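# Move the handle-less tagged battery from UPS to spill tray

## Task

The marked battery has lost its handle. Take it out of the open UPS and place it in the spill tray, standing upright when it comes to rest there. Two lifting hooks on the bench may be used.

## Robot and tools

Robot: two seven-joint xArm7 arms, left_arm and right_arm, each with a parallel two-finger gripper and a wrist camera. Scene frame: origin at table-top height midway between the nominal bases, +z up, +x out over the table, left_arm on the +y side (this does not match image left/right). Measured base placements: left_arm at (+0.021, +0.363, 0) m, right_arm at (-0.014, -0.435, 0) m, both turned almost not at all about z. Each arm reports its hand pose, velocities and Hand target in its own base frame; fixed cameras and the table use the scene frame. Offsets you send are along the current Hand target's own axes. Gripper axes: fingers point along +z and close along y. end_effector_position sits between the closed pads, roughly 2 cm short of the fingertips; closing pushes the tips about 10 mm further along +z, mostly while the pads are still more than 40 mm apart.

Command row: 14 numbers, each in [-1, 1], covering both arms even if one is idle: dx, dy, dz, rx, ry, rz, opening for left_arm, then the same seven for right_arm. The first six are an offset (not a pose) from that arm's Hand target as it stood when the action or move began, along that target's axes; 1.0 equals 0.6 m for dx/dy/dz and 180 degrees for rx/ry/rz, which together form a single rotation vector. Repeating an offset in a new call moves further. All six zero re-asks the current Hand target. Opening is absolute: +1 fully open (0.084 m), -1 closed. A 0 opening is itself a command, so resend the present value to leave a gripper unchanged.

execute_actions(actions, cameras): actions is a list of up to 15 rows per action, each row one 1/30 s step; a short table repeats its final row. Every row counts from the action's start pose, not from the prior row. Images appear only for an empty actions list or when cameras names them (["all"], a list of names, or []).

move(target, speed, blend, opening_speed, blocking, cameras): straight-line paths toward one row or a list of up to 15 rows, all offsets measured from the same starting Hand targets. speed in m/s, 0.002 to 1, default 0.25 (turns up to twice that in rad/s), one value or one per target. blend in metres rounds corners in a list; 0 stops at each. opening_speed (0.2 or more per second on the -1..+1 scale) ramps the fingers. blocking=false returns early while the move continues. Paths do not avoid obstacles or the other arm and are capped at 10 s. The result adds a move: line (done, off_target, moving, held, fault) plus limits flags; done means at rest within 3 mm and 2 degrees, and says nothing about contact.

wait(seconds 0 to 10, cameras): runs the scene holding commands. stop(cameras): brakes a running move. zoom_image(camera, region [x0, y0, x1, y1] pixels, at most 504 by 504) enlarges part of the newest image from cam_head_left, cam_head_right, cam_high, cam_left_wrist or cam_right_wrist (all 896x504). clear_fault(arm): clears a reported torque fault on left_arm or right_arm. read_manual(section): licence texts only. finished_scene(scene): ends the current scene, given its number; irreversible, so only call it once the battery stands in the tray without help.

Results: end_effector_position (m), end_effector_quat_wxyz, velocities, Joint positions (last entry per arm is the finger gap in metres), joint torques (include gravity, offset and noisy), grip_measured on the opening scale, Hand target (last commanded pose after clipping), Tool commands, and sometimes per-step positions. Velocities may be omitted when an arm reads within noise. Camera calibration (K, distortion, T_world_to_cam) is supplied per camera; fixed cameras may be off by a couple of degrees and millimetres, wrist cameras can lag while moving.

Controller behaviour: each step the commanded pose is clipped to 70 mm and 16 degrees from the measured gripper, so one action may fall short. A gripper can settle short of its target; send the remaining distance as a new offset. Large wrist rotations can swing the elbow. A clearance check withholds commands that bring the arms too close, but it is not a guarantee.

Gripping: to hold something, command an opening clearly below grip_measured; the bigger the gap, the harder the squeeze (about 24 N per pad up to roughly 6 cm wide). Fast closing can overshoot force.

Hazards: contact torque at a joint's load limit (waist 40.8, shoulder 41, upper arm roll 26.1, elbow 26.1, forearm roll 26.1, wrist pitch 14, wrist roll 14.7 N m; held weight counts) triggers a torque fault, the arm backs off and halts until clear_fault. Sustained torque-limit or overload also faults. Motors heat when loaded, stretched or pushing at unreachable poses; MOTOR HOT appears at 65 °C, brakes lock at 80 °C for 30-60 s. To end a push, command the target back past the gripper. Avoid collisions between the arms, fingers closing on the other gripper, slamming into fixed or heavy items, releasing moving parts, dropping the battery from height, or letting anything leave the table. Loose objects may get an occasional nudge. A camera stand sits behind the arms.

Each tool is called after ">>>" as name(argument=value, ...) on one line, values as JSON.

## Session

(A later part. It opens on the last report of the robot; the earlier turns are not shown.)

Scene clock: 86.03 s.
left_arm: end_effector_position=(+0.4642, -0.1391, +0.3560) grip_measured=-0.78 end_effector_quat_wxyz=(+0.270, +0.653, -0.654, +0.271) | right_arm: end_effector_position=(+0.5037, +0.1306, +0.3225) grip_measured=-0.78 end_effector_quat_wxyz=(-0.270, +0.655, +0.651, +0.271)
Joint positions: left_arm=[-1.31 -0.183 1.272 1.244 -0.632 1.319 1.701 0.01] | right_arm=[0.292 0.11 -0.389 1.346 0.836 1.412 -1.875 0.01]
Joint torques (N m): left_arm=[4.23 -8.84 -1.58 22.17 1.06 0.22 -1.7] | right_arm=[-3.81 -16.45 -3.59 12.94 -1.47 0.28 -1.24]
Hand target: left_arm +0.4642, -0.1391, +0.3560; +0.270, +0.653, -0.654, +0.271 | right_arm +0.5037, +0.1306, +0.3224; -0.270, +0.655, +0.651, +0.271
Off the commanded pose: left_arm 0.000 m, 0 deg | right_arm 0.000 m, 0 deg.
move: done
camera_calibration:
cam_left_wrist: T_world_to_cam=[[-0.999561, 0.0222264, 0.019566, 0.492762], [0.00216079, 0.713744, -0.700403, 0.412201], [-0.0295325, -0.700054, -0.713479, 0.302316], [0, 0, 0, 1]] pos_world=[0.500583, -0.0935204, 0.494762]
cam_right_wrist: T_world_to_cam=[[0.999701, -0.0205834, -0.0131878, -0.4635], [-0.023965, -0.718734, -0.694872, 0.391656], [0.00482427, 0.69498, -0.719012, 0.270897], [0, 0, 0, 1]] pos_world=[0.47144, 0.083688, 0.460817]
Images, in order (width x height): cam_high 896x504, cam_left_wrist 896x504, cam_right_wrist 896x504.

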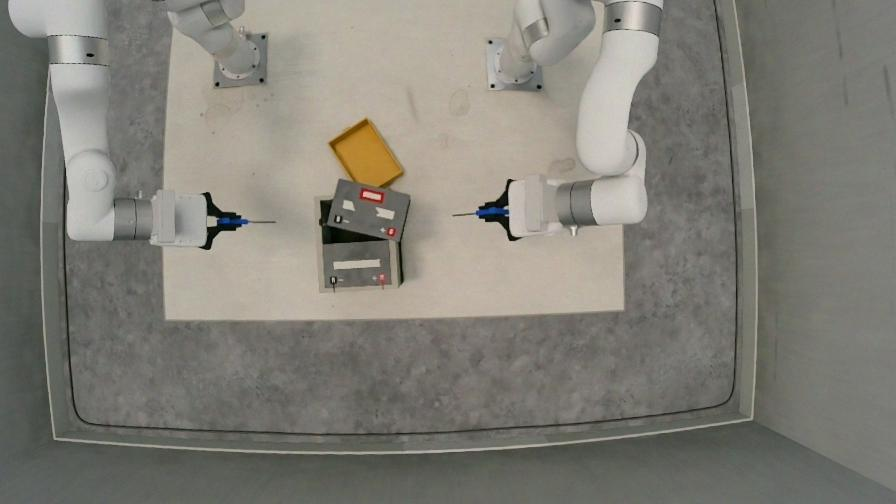

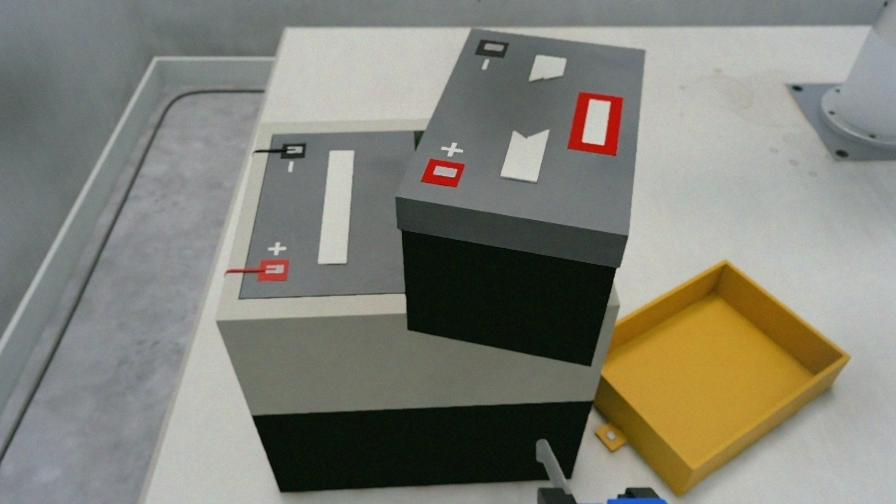

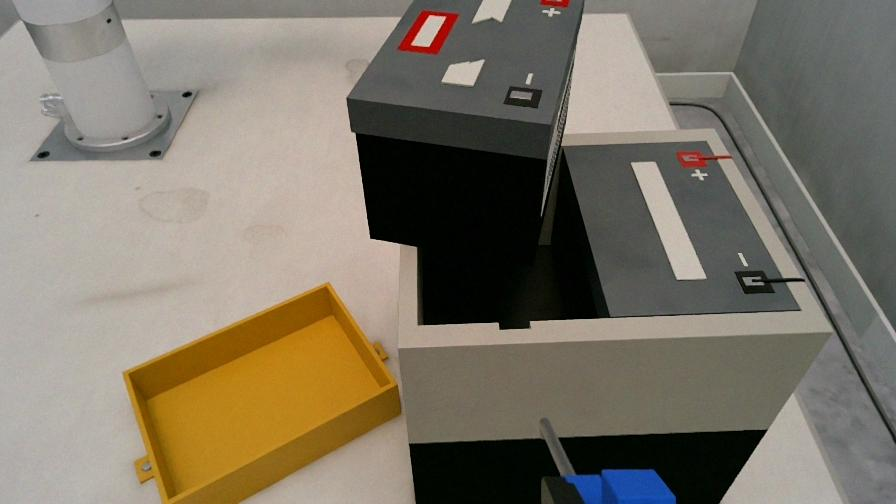

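>>> move(target=[[0.1225,0,-0.1225,0,0,0,-1,0.13,0,-0.13,0,0,0,-1],[0.254,-0.01,0.056,0.3529,-0.0437,-0.8519,-1,0.3233,-0.0672,0.0463,0.3539,-0.0447,-0.8547,-1]], speed=0.4, blend=[0.03,0], cameras=["cam_high","cam_head_left"])

>>> zoom_image(camera="cam_head_left", region=[470, 150, 610, 290])

Scene clock: 92.77 s.
left_arm: end_effector_position=(+0.4701, -0.2707, +0.4399) grip_measured=-0.78 end_effector_quat_wxyz=(+0.002, +0.793, +0.609, +0.002) | right_arm: end_effector_position=(+0.4644, +0.2877, +0.4399) grip_measured=-0.78 end_effector_quat_wxyz=(+0.000, -0.610, +0.792, +0.000)
Joint positions: left_arm=[-0.753 0.405 0.38 2.251 -0.151 1.864 -1.757 0.01] | right_arm=[0.665 0.427 -0.193 2.306 0.084 1.885 -3.94 0.01]
Joint torques (N m): left_arm=[4.36 -23.49 0.4 19.48 -2.2 0.01 -1.34] | right_arm=[3.3 -37.31 -4.54 8.39 -2.28 -3.35 1.18]
Hand target: left_arm +0.4701, -0.2707, +0.4399; +0.002, +0.793, +0.609, +0.002 | right_arm +0.4644, +0.2877, +0.4399; +0.000, -0.610, +0.792, +0.000
Off the commanded pose: left_arm 0.000 m, 0 deg | right_arm 0.000 m, 0 deg.
elbow stopped short (right arm): the move would have taken joint 4 (elbow) straighter than the controller allows.
move: done
Images, in order (width x height): cam_head_left 896x504, cam_high 896x504.

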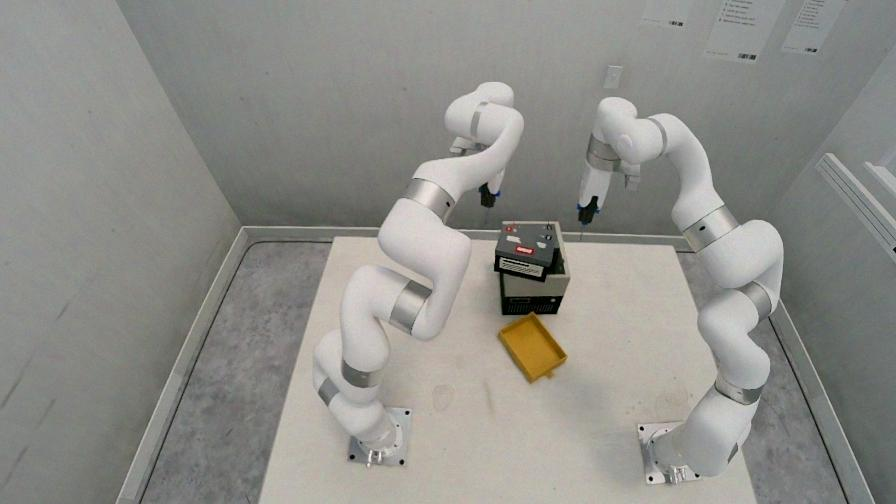

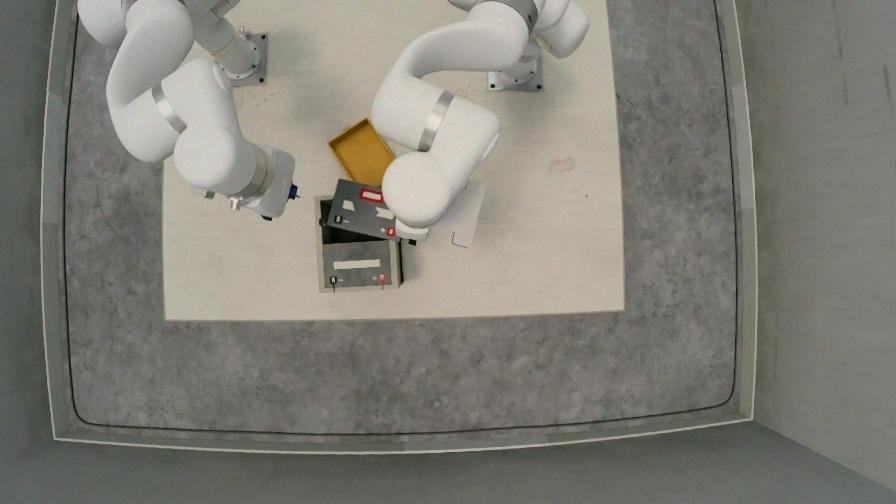

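Scaled by 3.600 from the camera's 896x504 image, which has a finer 1280x720 frame.

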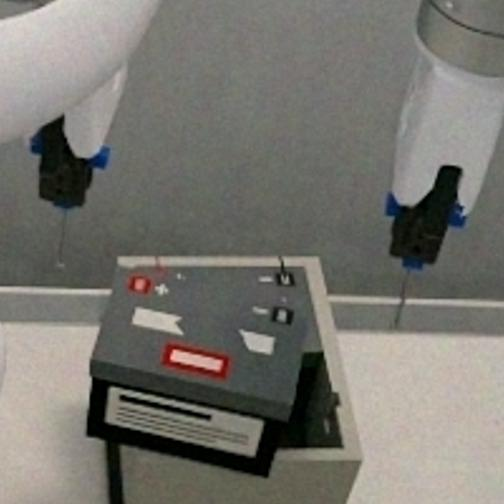

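>>> move(target=[[0,0,0.143,0,0,0,-1,0,0,0.143,0,0,0,-1]], speed=0.15, cameras=["cam_high","cam_head_left","cam_head_right"])

>>> zoom_image(camera="cam_head_left", region=[470, 190, 610, 290])

>>> zoom_image(camera="cam_head_right", region=[490, 190, 630, 290])

>>> zoom_image(camera="cam_high", region=[290, 160, 430, 260])

Scene clock: 94.03 s.
left_arm: end_effector_position=(+0.4706, -0.2707, +0.3542) grip_measured=-0.78 end_effector_quat_wxyz=(+0.002, +0.793, +0.609, +0.002) | right_arm: end_effector_position=(+0.4644, +0.2877, +0.3541) grip_measured=-0.78 end_effector_quat_wxyz=(+0.000, -0.610, +0.792, +0.000)
Joint positions: left_arm=[-0.832 0.255 0.378 1.779 -0.091 1.536 -1.773 0.01] | right_arm=[0.71 0.264 -0.193 1.806 0.05 1.547 -3.932 0.01]
Joint torques (N m): left_arm=[-4.03 -31.76 0.16 15.63 2.18 -3.69 -2.34] | right_arm=[3.28 -35.93 1.5 10.12 -2.43 -3.55 1.35]
Hand target: left_arm +0.4706, -0.2707, +0.3541; +0.002, +0.793, +0.609, +0.002 | right_arm +0.4644, +0.2877, +0.3541; +0.000, -0.610, +0.792, +0.000
Off the commanded pose: left_arm 0.000 m, 0 deg | right_arm 0.000 m, 0 deg.
move: done
Images, in order (width x height): cam_head_left 896x504, cam_head_right 896x504, cam_high 896x504.

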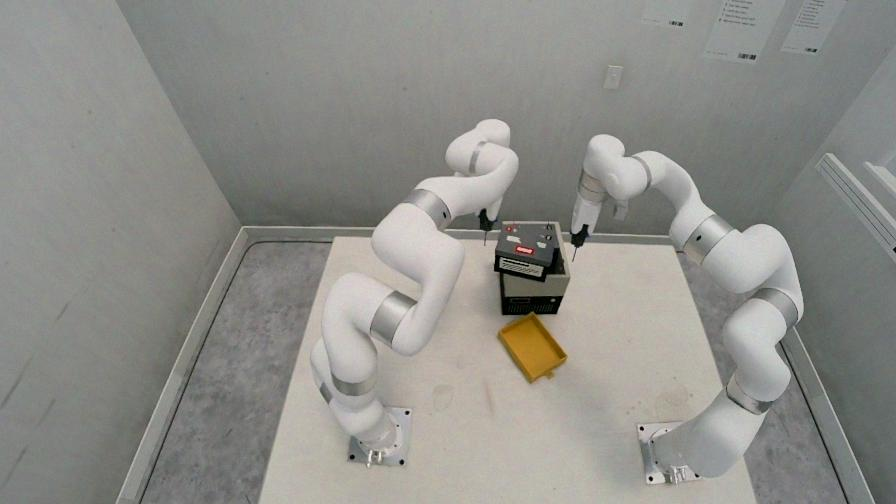

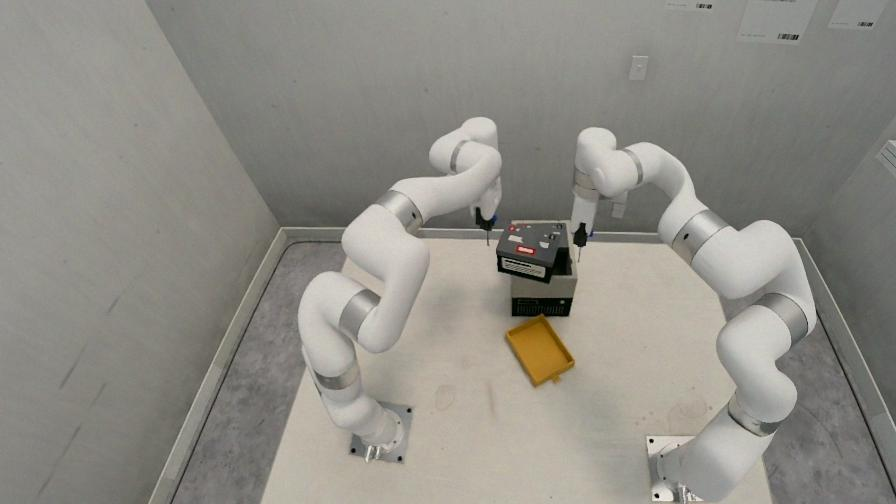

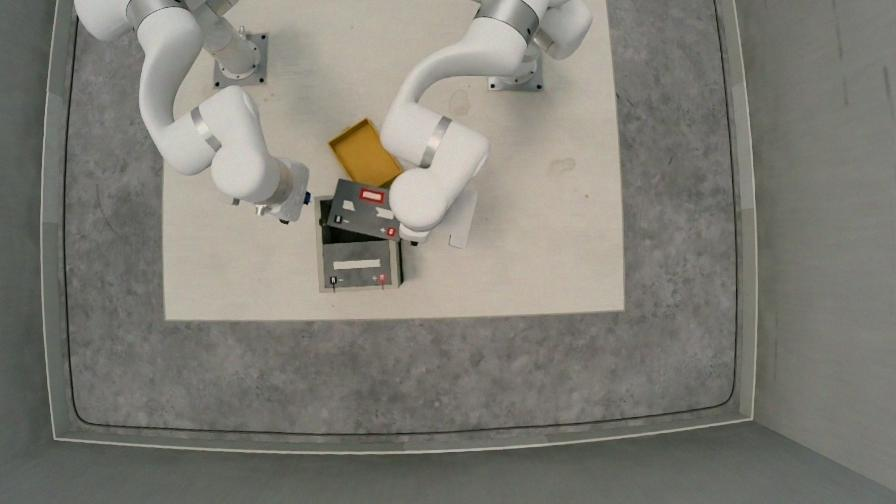

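Scaled by 3.600 from the camera's 896x504 image, which has a finer 1280x720 frame.

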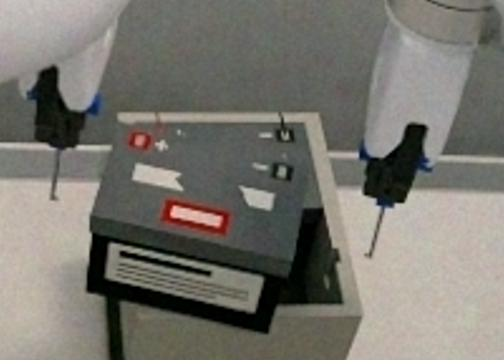

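Scaled by 3.600 from the camera's 896x504 image, which has a finer 1280x720 frame.

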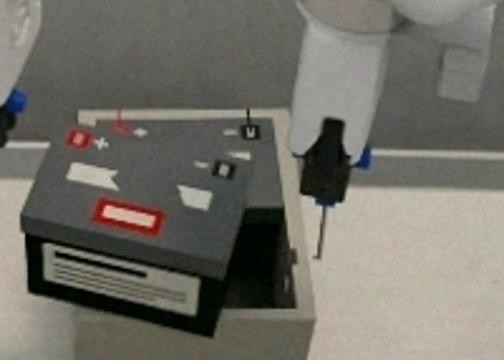

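Scaled by 3.600 from the camera's 896x504 image, which has a finer 1280x720 frame.

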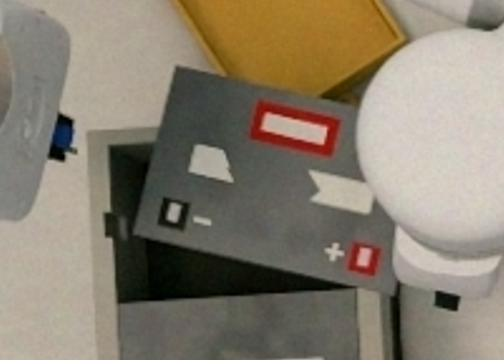

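>>> move(target=[[-0.045,0.004,0,0,0,0,-1,-0.053,0,0,0,0,0,-1]], speed=0.1, cameras=["cam_left_wrist","cam_right_wrist","cam_head_left","cam_head_right"])

>>> zoom_image(camera="cam_head_left", region=[480, 210, 600, 290])

>>> zoom_image(camera="cam_head_right", region=[480, 210, 600, 290])

Scene clock: 95.27 s.
left_arm: end_effector_position=(+0.4660, -0.2974, +0.3541) grip_measured=-0.78 end_effector_quat_wxyz=(+0.002, +0.793, +0.609, +0.002) | right_arm: end_effector_position=(+0.4725, +0.3184, +0.3541) grip_measured=-0.78 end_effector_quat_wxyz=(+0.000, -0.610, +0.792, +0.000)
Joint positions: left_arm=[-0.853 0.296 0.361 1.834 -0.101 1.551 -1.815 0.01] | right_arm=[0.723 0.365 -0.179 1.948 0.064 1.589 -3.899 0.01]
Joint torques (N m): left_arm=[-4.17 -22.73 0.46 21.58 -2.17 0.07 -2.22] | right_arm=[2.81 -23.14 0.99 12.63 2.68 -0.8 1.16]
Hand target: left_arm +0.4660, -0.2974, +0.3541; +0.002, +0.793, +0.609, +0.002 | right_arm +0.4725, +0.3184, +0.3541; +0.000, -0.610, +0.792, +0.000
Off the commanded pose: left_arm 0.000 m, 0 deg | right_arm 0.000 m, 0 deg.
move: done
camera_calibration:
cam_left_wrist: T_world_to_cam=[[0.965542, -0.257847, 0.0352631, -0.506517], [-0.258271, -0.96604, 0.00795033, -0.10523], [0.0320156, -0.0167838, -0.999346, 0.465995], [0, 0, 0, 1]] pos_world=[0.446967, -0.224439, 0.484389]
cam_right_wrist: T_world_to_cam=[[-0.961922, 0.273322, 0.000883147, 0.400239], [0.273299, 0.96179, 0.0163821, -0.379399], [0.0036282, 0.0159997, -0.999865, 0.479489], [0, 0, 0, 1]] pos_world=[0.486949, 0.247837, 0.485286]
Images, in order (width x height): cam_head_left 896x504, cam_head_right 896x504, cam_left_wrist 896x504, cam_right_wrist 896x504.

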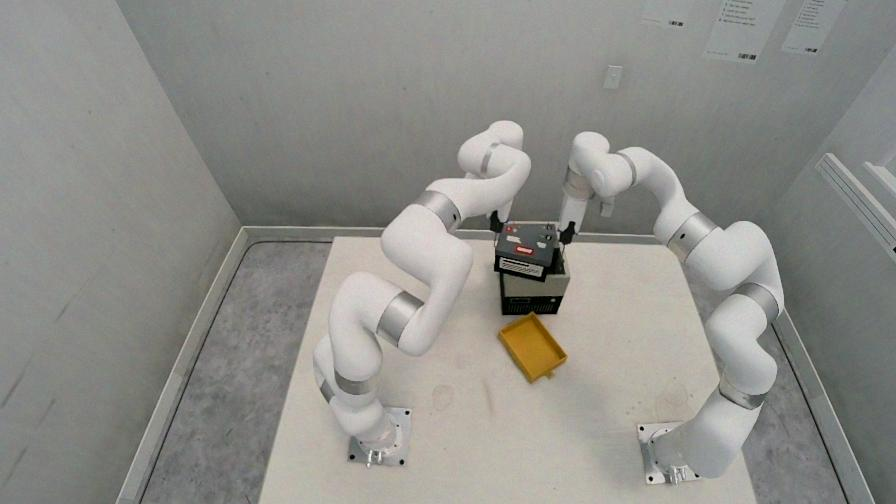

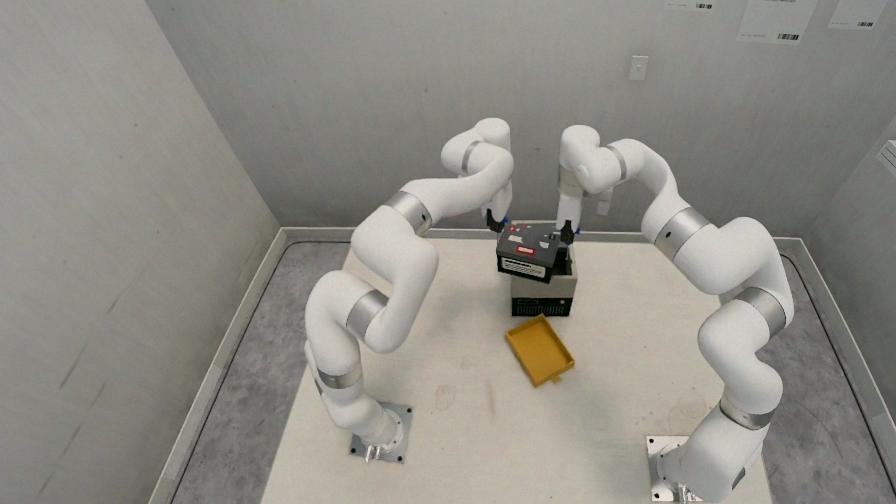

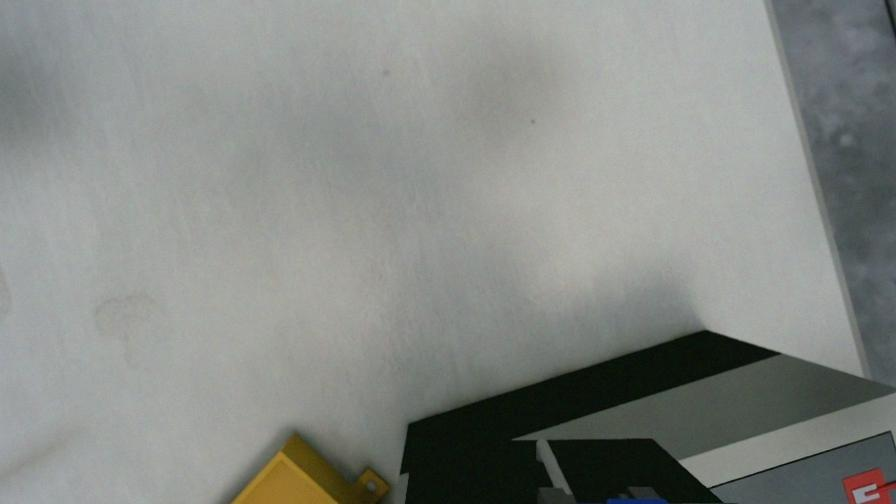

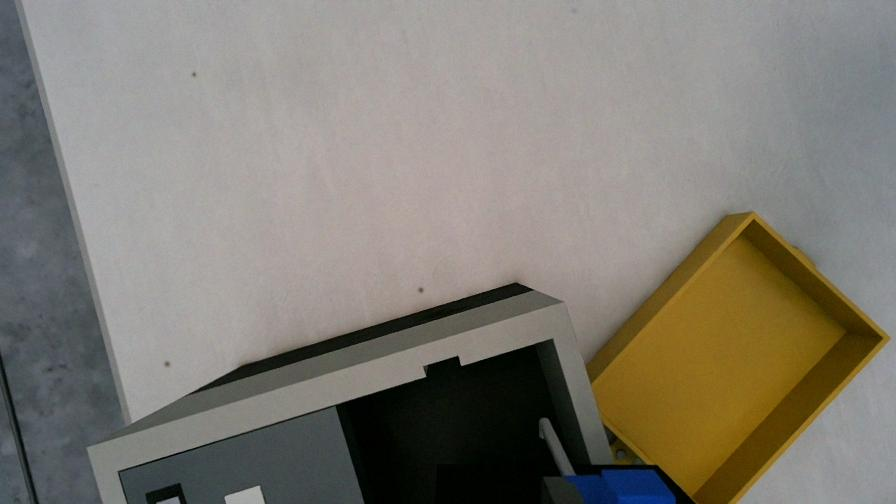

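Scaled by 4.200 from the camera's 896x504 image, which has a finer 1280x720 frame.

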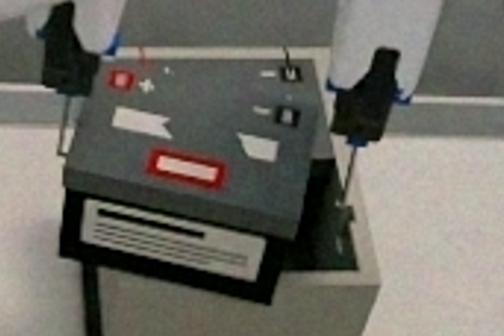

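Scaled by 4.200 from the camera's 896x504 image, which has a finer 1280x720 frame.

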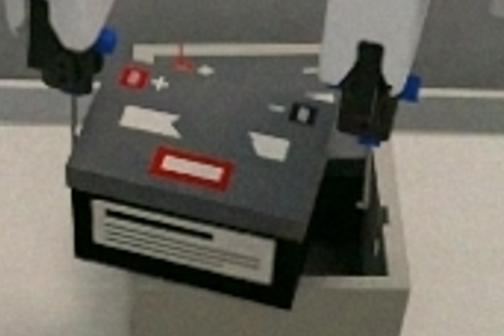

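>>> move(target=[[-0.0108,0.01,0,0,0,0,-1,-0.0333,0.0067,0,0,0,0,-1]], speed=0.05, cameras=["cam_left_wrist","cam_right_wrist","cam_head_left"])

>>> zoom_image(camera="cam_left_wrist", region=[350, 354, 780, 504])

>>> zoom_image(camera="cam_right_wrist", region=[350, 354, 780, 504])

>>> zoom_image(camera="cam_head_left", region=[480, 210, 600, 290])

Scene clock: 97.03 s.
left_arm: end_effector_position=(+0.4701, -0.3052, +0.3542) grip_measured=-0.78 end_effector_quat_wxyz=(+0.002, +0.793, +0.609, +0.002) | right_arm: end_effector_position=(+0.4737, +0.3387, +0.3541) grip_measured=-0.78 end_effector_quat_wxyz=(+0.000, -0.610, +0.792, +0.000)
Joint positions: left_arm=[-0.849 0.329 0.359 1.88 -0.111 1.565 -1.819 0.01] | right_arm=[0.735 0.425 -0.17 2.037 0.07 1.617 -3.872 0.01]
Joint torques (N m): left_arm=[4.47 -23.24 0.48 21.44 -2.19 0.05 -2.3] | right_arm=[3.29 -24.2 0.9 12.53 2.8 -0.95 1.18]
Hand target: left_arm +0.4701, -0.3052, +0.3542; +0.002, +0.793, +0.609, +0.002 | right_arm +0.4737, +0.3388, +0.3541; +0.000, -0.610, +0.792, +0.000
Off the commanded pose: left_arm 0.000 m, 0 deg | right_arm 0.000 m, 0 deg.
move: done
camera_calibration:
cam_left_wrist: T_world_to_cam=[[0.965542, -0.257847, 0.0352631, -0.512487], [-0.258271, -0.96604, 0.00795033, -0.111706], [0.0320156, -0.0167838, -0.999346, 0.465733], [0, 0, 0, 1]] pos_world=[0.451067, -0.232239, 0.484389]
cam_right_wrist: T_world_to_cam=[[-0.961922, 0.273322, 0.000979336, 0.395771], [0.273301, 0.961789, 0.0163548, -0.399334], [0.00352822, 0.0159997, -0.999866, 0.479107], [0, 0, 0, 1]] pos_world=[0.488149, 0.268237, 0.485186]
Images, in order (width x height): cam_head_left 896x504, cam_left_wrist 896x504, cam_right_wrist 896x504.

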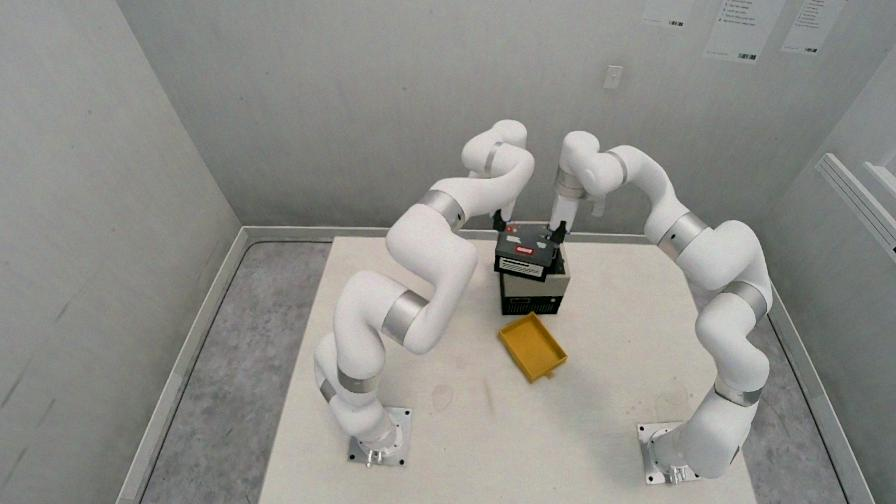

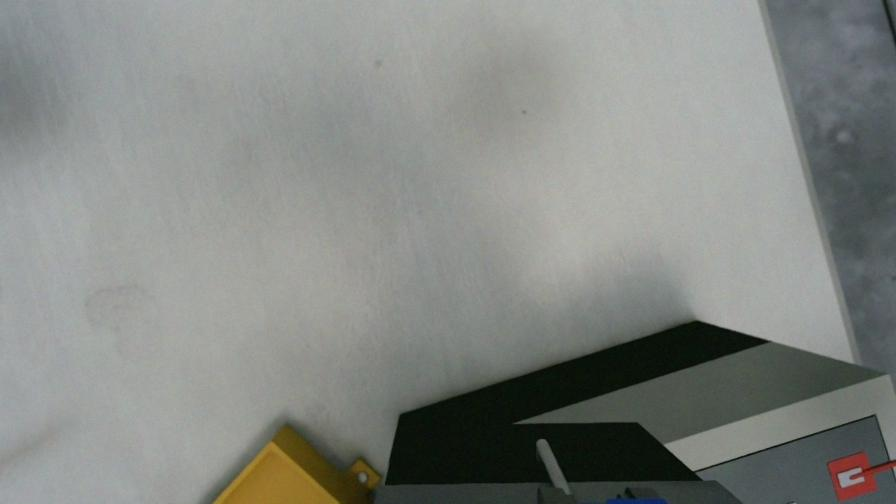

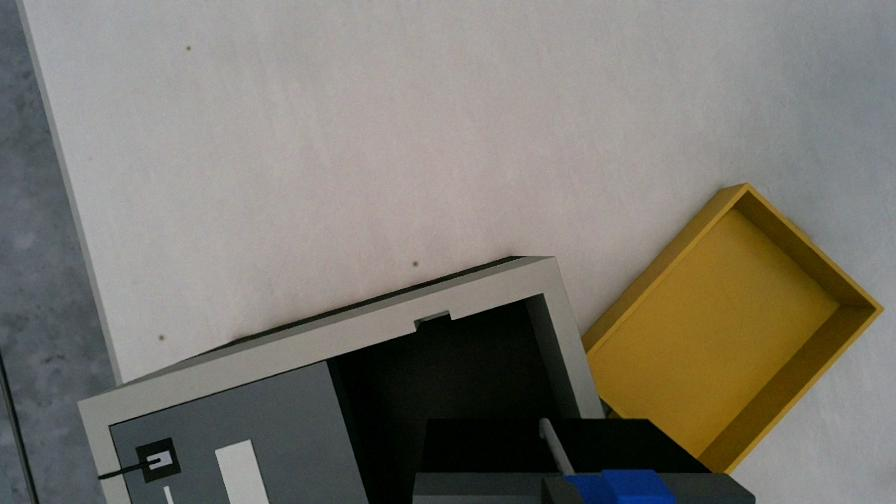

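Scaled by 1.172 from the camera's 896x504 image, which has a finer 1280x720 frame.

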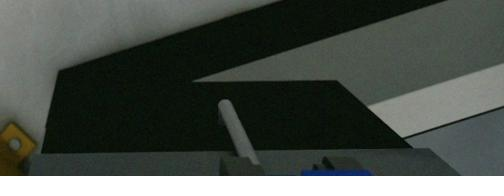

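Scaled by 1.172 from the camera's 896x504 image, which has a finer 1280x720 frame.

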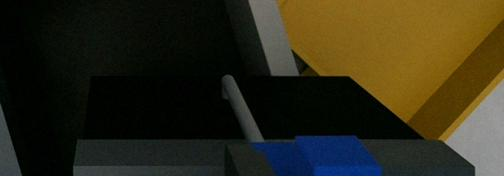

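Scaled by 4.200 from the camera's 896x504 image, which has a finer 1280x720 frame.

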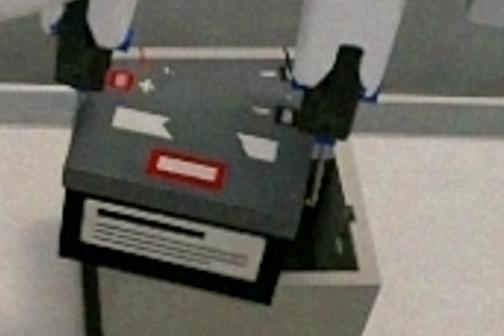

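>>> move(target=[[-0.0067,0,0,0,0,0,-1,-0.0067,0,0,0,0,0,-1],[-0.0067,0,-0.025,0,0,0,-1,-0.0067,0,-0.025,0,0,0,-1]], speed=0.04, cameras=["cam_left_wrist","cam_right_wrist","cam_head_left"])

Scene clock: 99.13 s.
left_arm: end_effector_position=(+0.4690, -0.3091, +0.3691) grip_measured=-0.78 end_effector_quat_wxyz=(+0.002, +0.793, +0.609, +0.002) | right_arm: end_effector_position=(+0.4747, +0.3426, +0.3691) grip_measured=-0.78 end_effector_quat_wxyz=(+0.000, -0.610, +0.792, +0.000)
Joint positions: left_arm=[-0.843 0.351 0.357 1.955 -0.118 1.619 -1.824 0.01] | right_arm=[0.729 0.466 -0.168 2.144 0.076 1.683 -3.868 0.01]
Joint torques (N m): left_arm=[4.41 -23.79 4.76 21.27 -2.08 0.02 2.33] | right_arm=[-3.35 -24.72 0.92 12.37 2.75 -0.79 -0.14]
Hand target: left_arm +0.4690, -0.3091, +0.3692; +0.002, +0.793, +0.609, +0.002 | right_arm +0.4747, +0.3426, +0.3691; +0.000, -0.610, +0.792, +0.000
Off the commanded pose: left_arm 0.000 m, 0 deg | right_arm 0.000 m, 0 deg.
move: done
camera_calibration:
cam_left_wrist: T_world_to_cam=[[0.965542, -0.257847, 0.0352631, -0.512959], [-0.258271, -0.96604, 0.00795033, -0.115877], [0.0320156, -0.0167838, -0.999346, 0.480693], [0, 0, 0, 1]] pos_world=[0.449967, -0.236139, 0.499389]
cam_right_wrist: T_world_to_cam=[[-0.961888, 0.273441, 0.00097896, 0.395604], [0.27342, 0.961756, 0.0163554, -0.403653], [0.0035307, 0.0159997, -0.999866, 0.494038], [0, 0, 0, 1]] pos_world=[0.48915, 0.272137, 0.500186]
Images, in order (width x height): cam_head_left 896x504, cam_left_wrist 896x504, cam_right_wrist 896x504.

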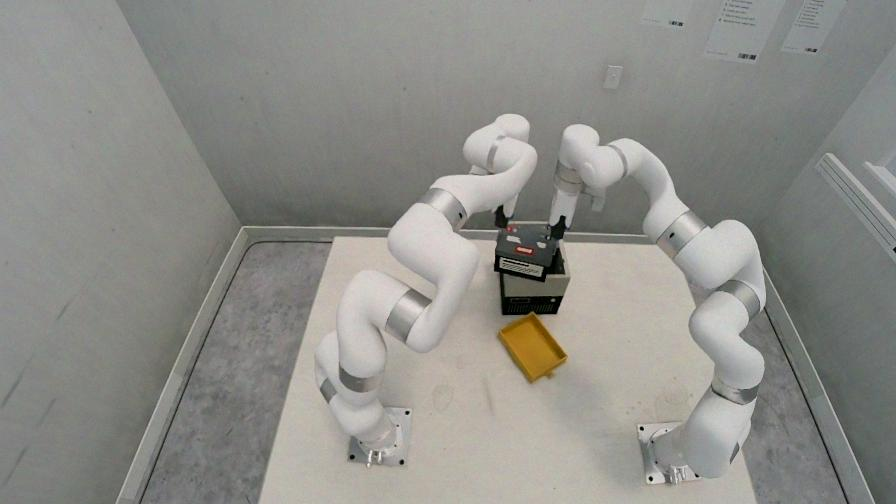

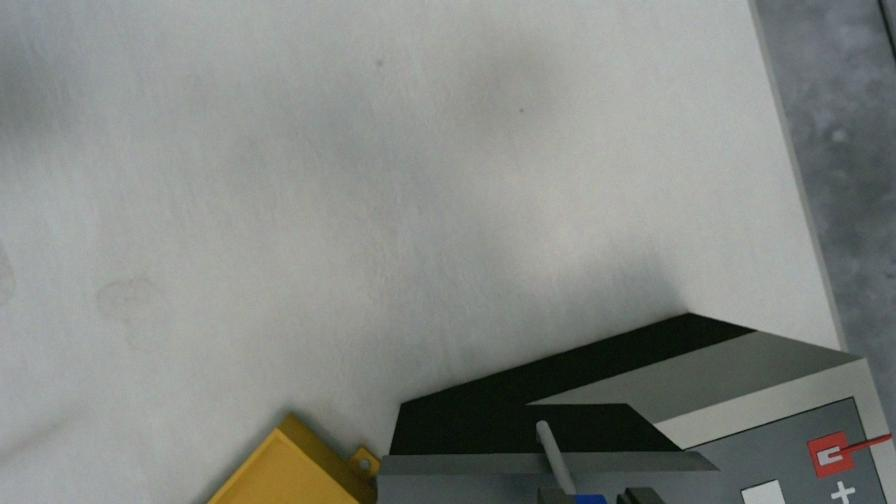

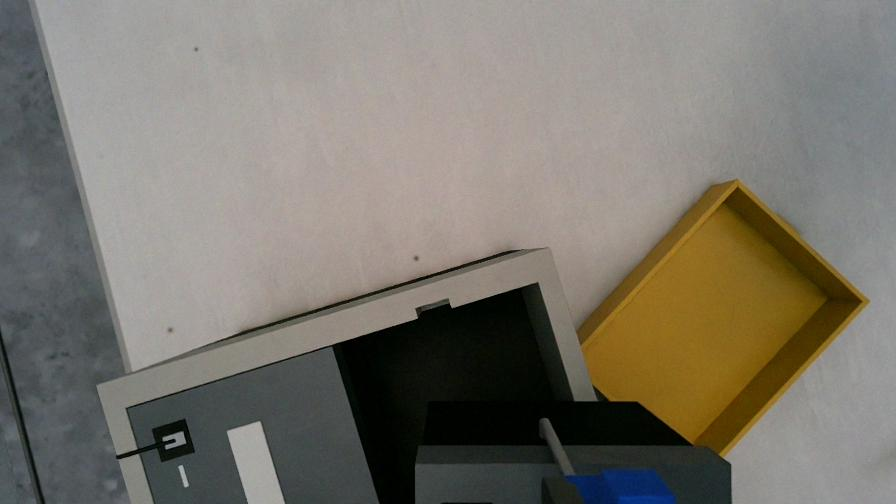

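>>> move(target=[[0,0,0.005,0,0,0,-1,0,0,0.005,0,0,0,-1],[-0.002,0,0.005,0,0,0,-1,-0.005,0,0.005,0,0,0,-1],[-0.002,0,-0.012,0,0,0,-1,-0.005,0,-0.012,0,0,0,-1]], speed=0.04, cameras=["cam_left_wrist","cam_right_wrist"])

Scene clock: 100.80 s.
left_arm: end_effector_position=(+0.4686, -0.3102, +0.3763) grip_measured=-0.78 end_effector_quat_wxyz=(+0.002, +0.793, +0.609, +0.002) | right_arm: end_effector_position=(+0.4755, +0.3456, +0.3763) grip_measured=-0.78 end_effector_quat_wxyz=(+0.000, -0.610, +0.792, +0.000)
Joint positions: left_arm=[-0.839 0.363 0.356 1.993 -0.122 1.645 -1.825 0.01] | right_arm=[0.725 0.495 -0.167 2.211 0.08 1.721 -3.865 0.01]
Joint torques (N m): left_arm=[2.92 -24.53 1.67 22.14 -2.86 -0.31 2.15] | right_arm=[-3.67 -25.2 0.9 12.14 2.54 -0.85 1.15]
Hand target: left_arm +0.4686, -0.3103, +0.3764; +0.002, +0.793, +0.609, +0.002 | right_arm +0.4755, +0.3455, +0.3763; +0.000, -0.610, +0.792, +0.000
Off the commanded pose: left_arm 0.000 m, 0 deg | right_arm 0.000 m, 0 deg.
move: done
camera_calibration:
cam_left_wrist: T_world_to_cam=[[0.965567, -0.257754, 0.0352622, -0.513196], [-0.258178, -0.966065, 0.00795197, -0.117123], [0.0320159, -0.0167821, -0.999346, 0.48788], [0, 0, 0, 1]] pos_world=[0.449667, -0.237239, 0.506589]
cam_right_wrist: T_world_to_cam=[[-0.961922, 0.273322, 0.000979336, 0.395622], [0.273301, 0.961789, 0.0163548, -0.406729], [0.00352822, 0.0159997, -0.999866, 0.501189], [0, 0, 0, 1]] pos_world=[0.489949, 0.275037, 0.507386]
Images, in order (width x height): cam_left_wrist 896x504, cam_right_wrist 896x504.

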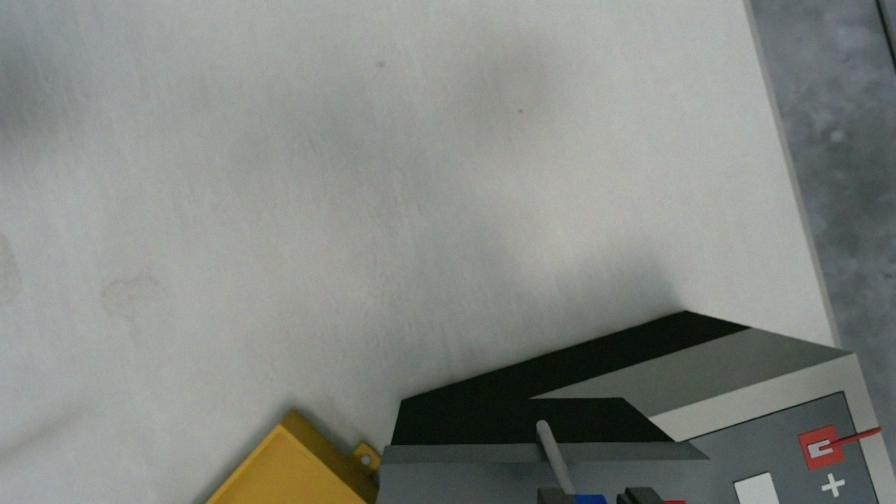

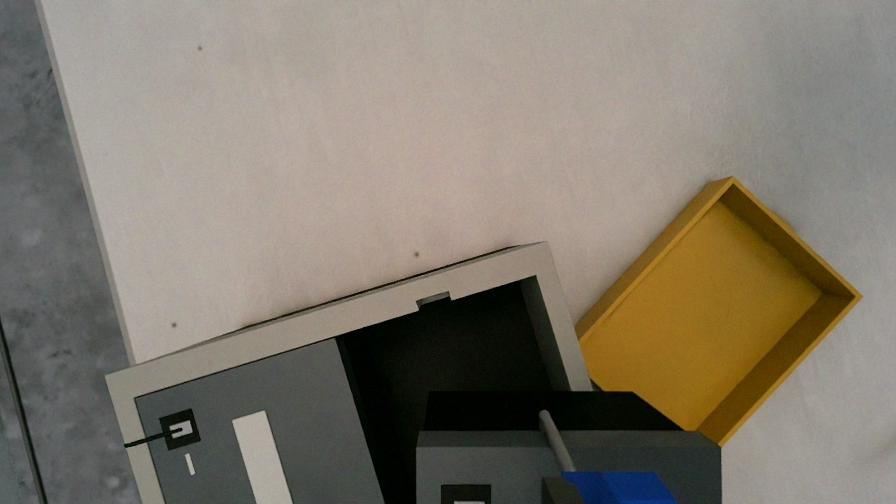

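>>> move(target=[0,0,-0.015,0,0,0,-1,0,0,-0.015,0,0,0,-1], speed=0.04, cameras=["cam_left_wrist","cam_right_wrist"])

Scene clock: 101.77 s.
left_arm: end_effector_position=(+0.4685, -0.3103, +0.3853) grip_measured=-0.78 end_effector_quat_wxyz=(+0.002, +0.793, +0.609, +0.002) | right_arm: end_effector_position=(+0.4755, +0.3455, +0.3853) grip_measured=-0.78 end_effector_quat_wxyz=(+0.000, -0.610, +0.792, +0.000)
Joint positions: left_arm=[-0.832 0.377 0.356 2.04 -0.127 1.679 -1.824 0.01] | right_arm=[0.719 0.519 -0.166 2.277 0.084 1.763 -3.864 0.01]
Joint torques (N m): left_arm=[2.72 -24.73 1.42 21.99 -3.14 -0.46 2.22] | right_arm=[-2.69 -26.3 2.61 12.95 3.28 -2.06 1.17]
Hand target: left_arm +0.4686, -0.3103, +0.3853; +0.002, +0.793, +0.609, +0.002 | right_arm +0.4755, +0.3455, +0.3853; +0.000, -0.610, +0.792, +0.000
Off the commanded pose: left_arm 0.000 m, 0 deg | right_arm 0.000 m, 0 deg.
move: done
camera_calibration:
cam_left_wrist: T_world_to_cam=[[0.965542, -0.257847, 0.0352631, -0.513428], [-0.258271, -0.96604, 0.00795033, -0.117171], [0.0320156, -0.0167838, -0.999346, 0.496877], [0, 0, 0, 1]] pos_world=[0.449567, -0.237239, 0.515589]
cam_right_wrist: T_world_to_cam=[[-0.961922, 0.273322, 0.000979336, 0.395614], [0.273301, 0.961789, 0.0163548, -0.406876], [0.00352822, 0.0159997, -0.999866, 0.510188], [0, 0, 0, 1]] pos_world=[0.489949, 0.275037, 0.516386]
Images, in order (width x height): cam_left_wrist 896x504, cam_right_wrist 896x504.

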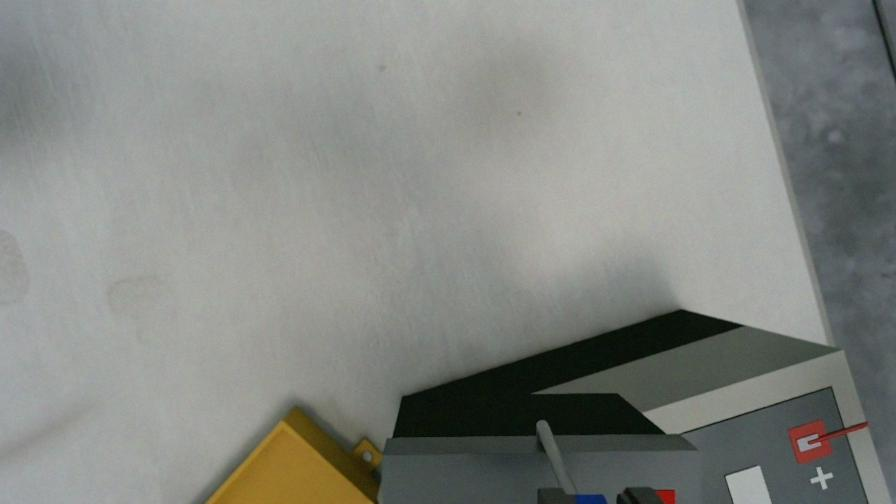

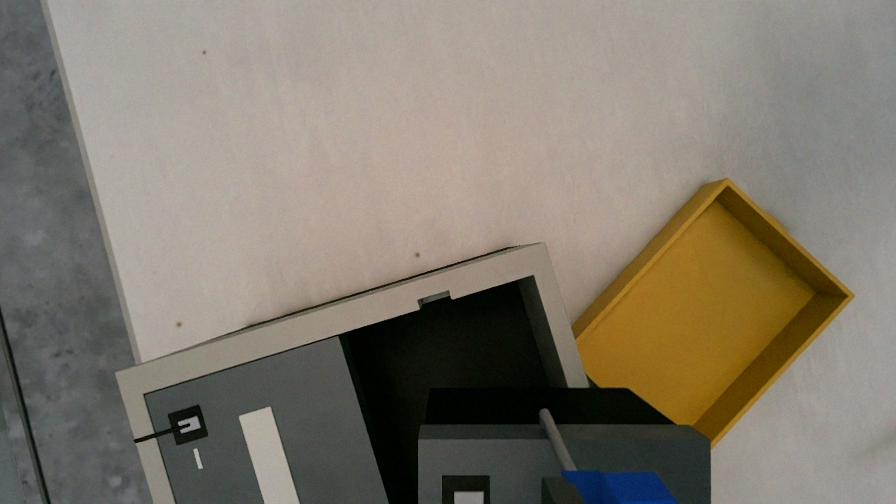

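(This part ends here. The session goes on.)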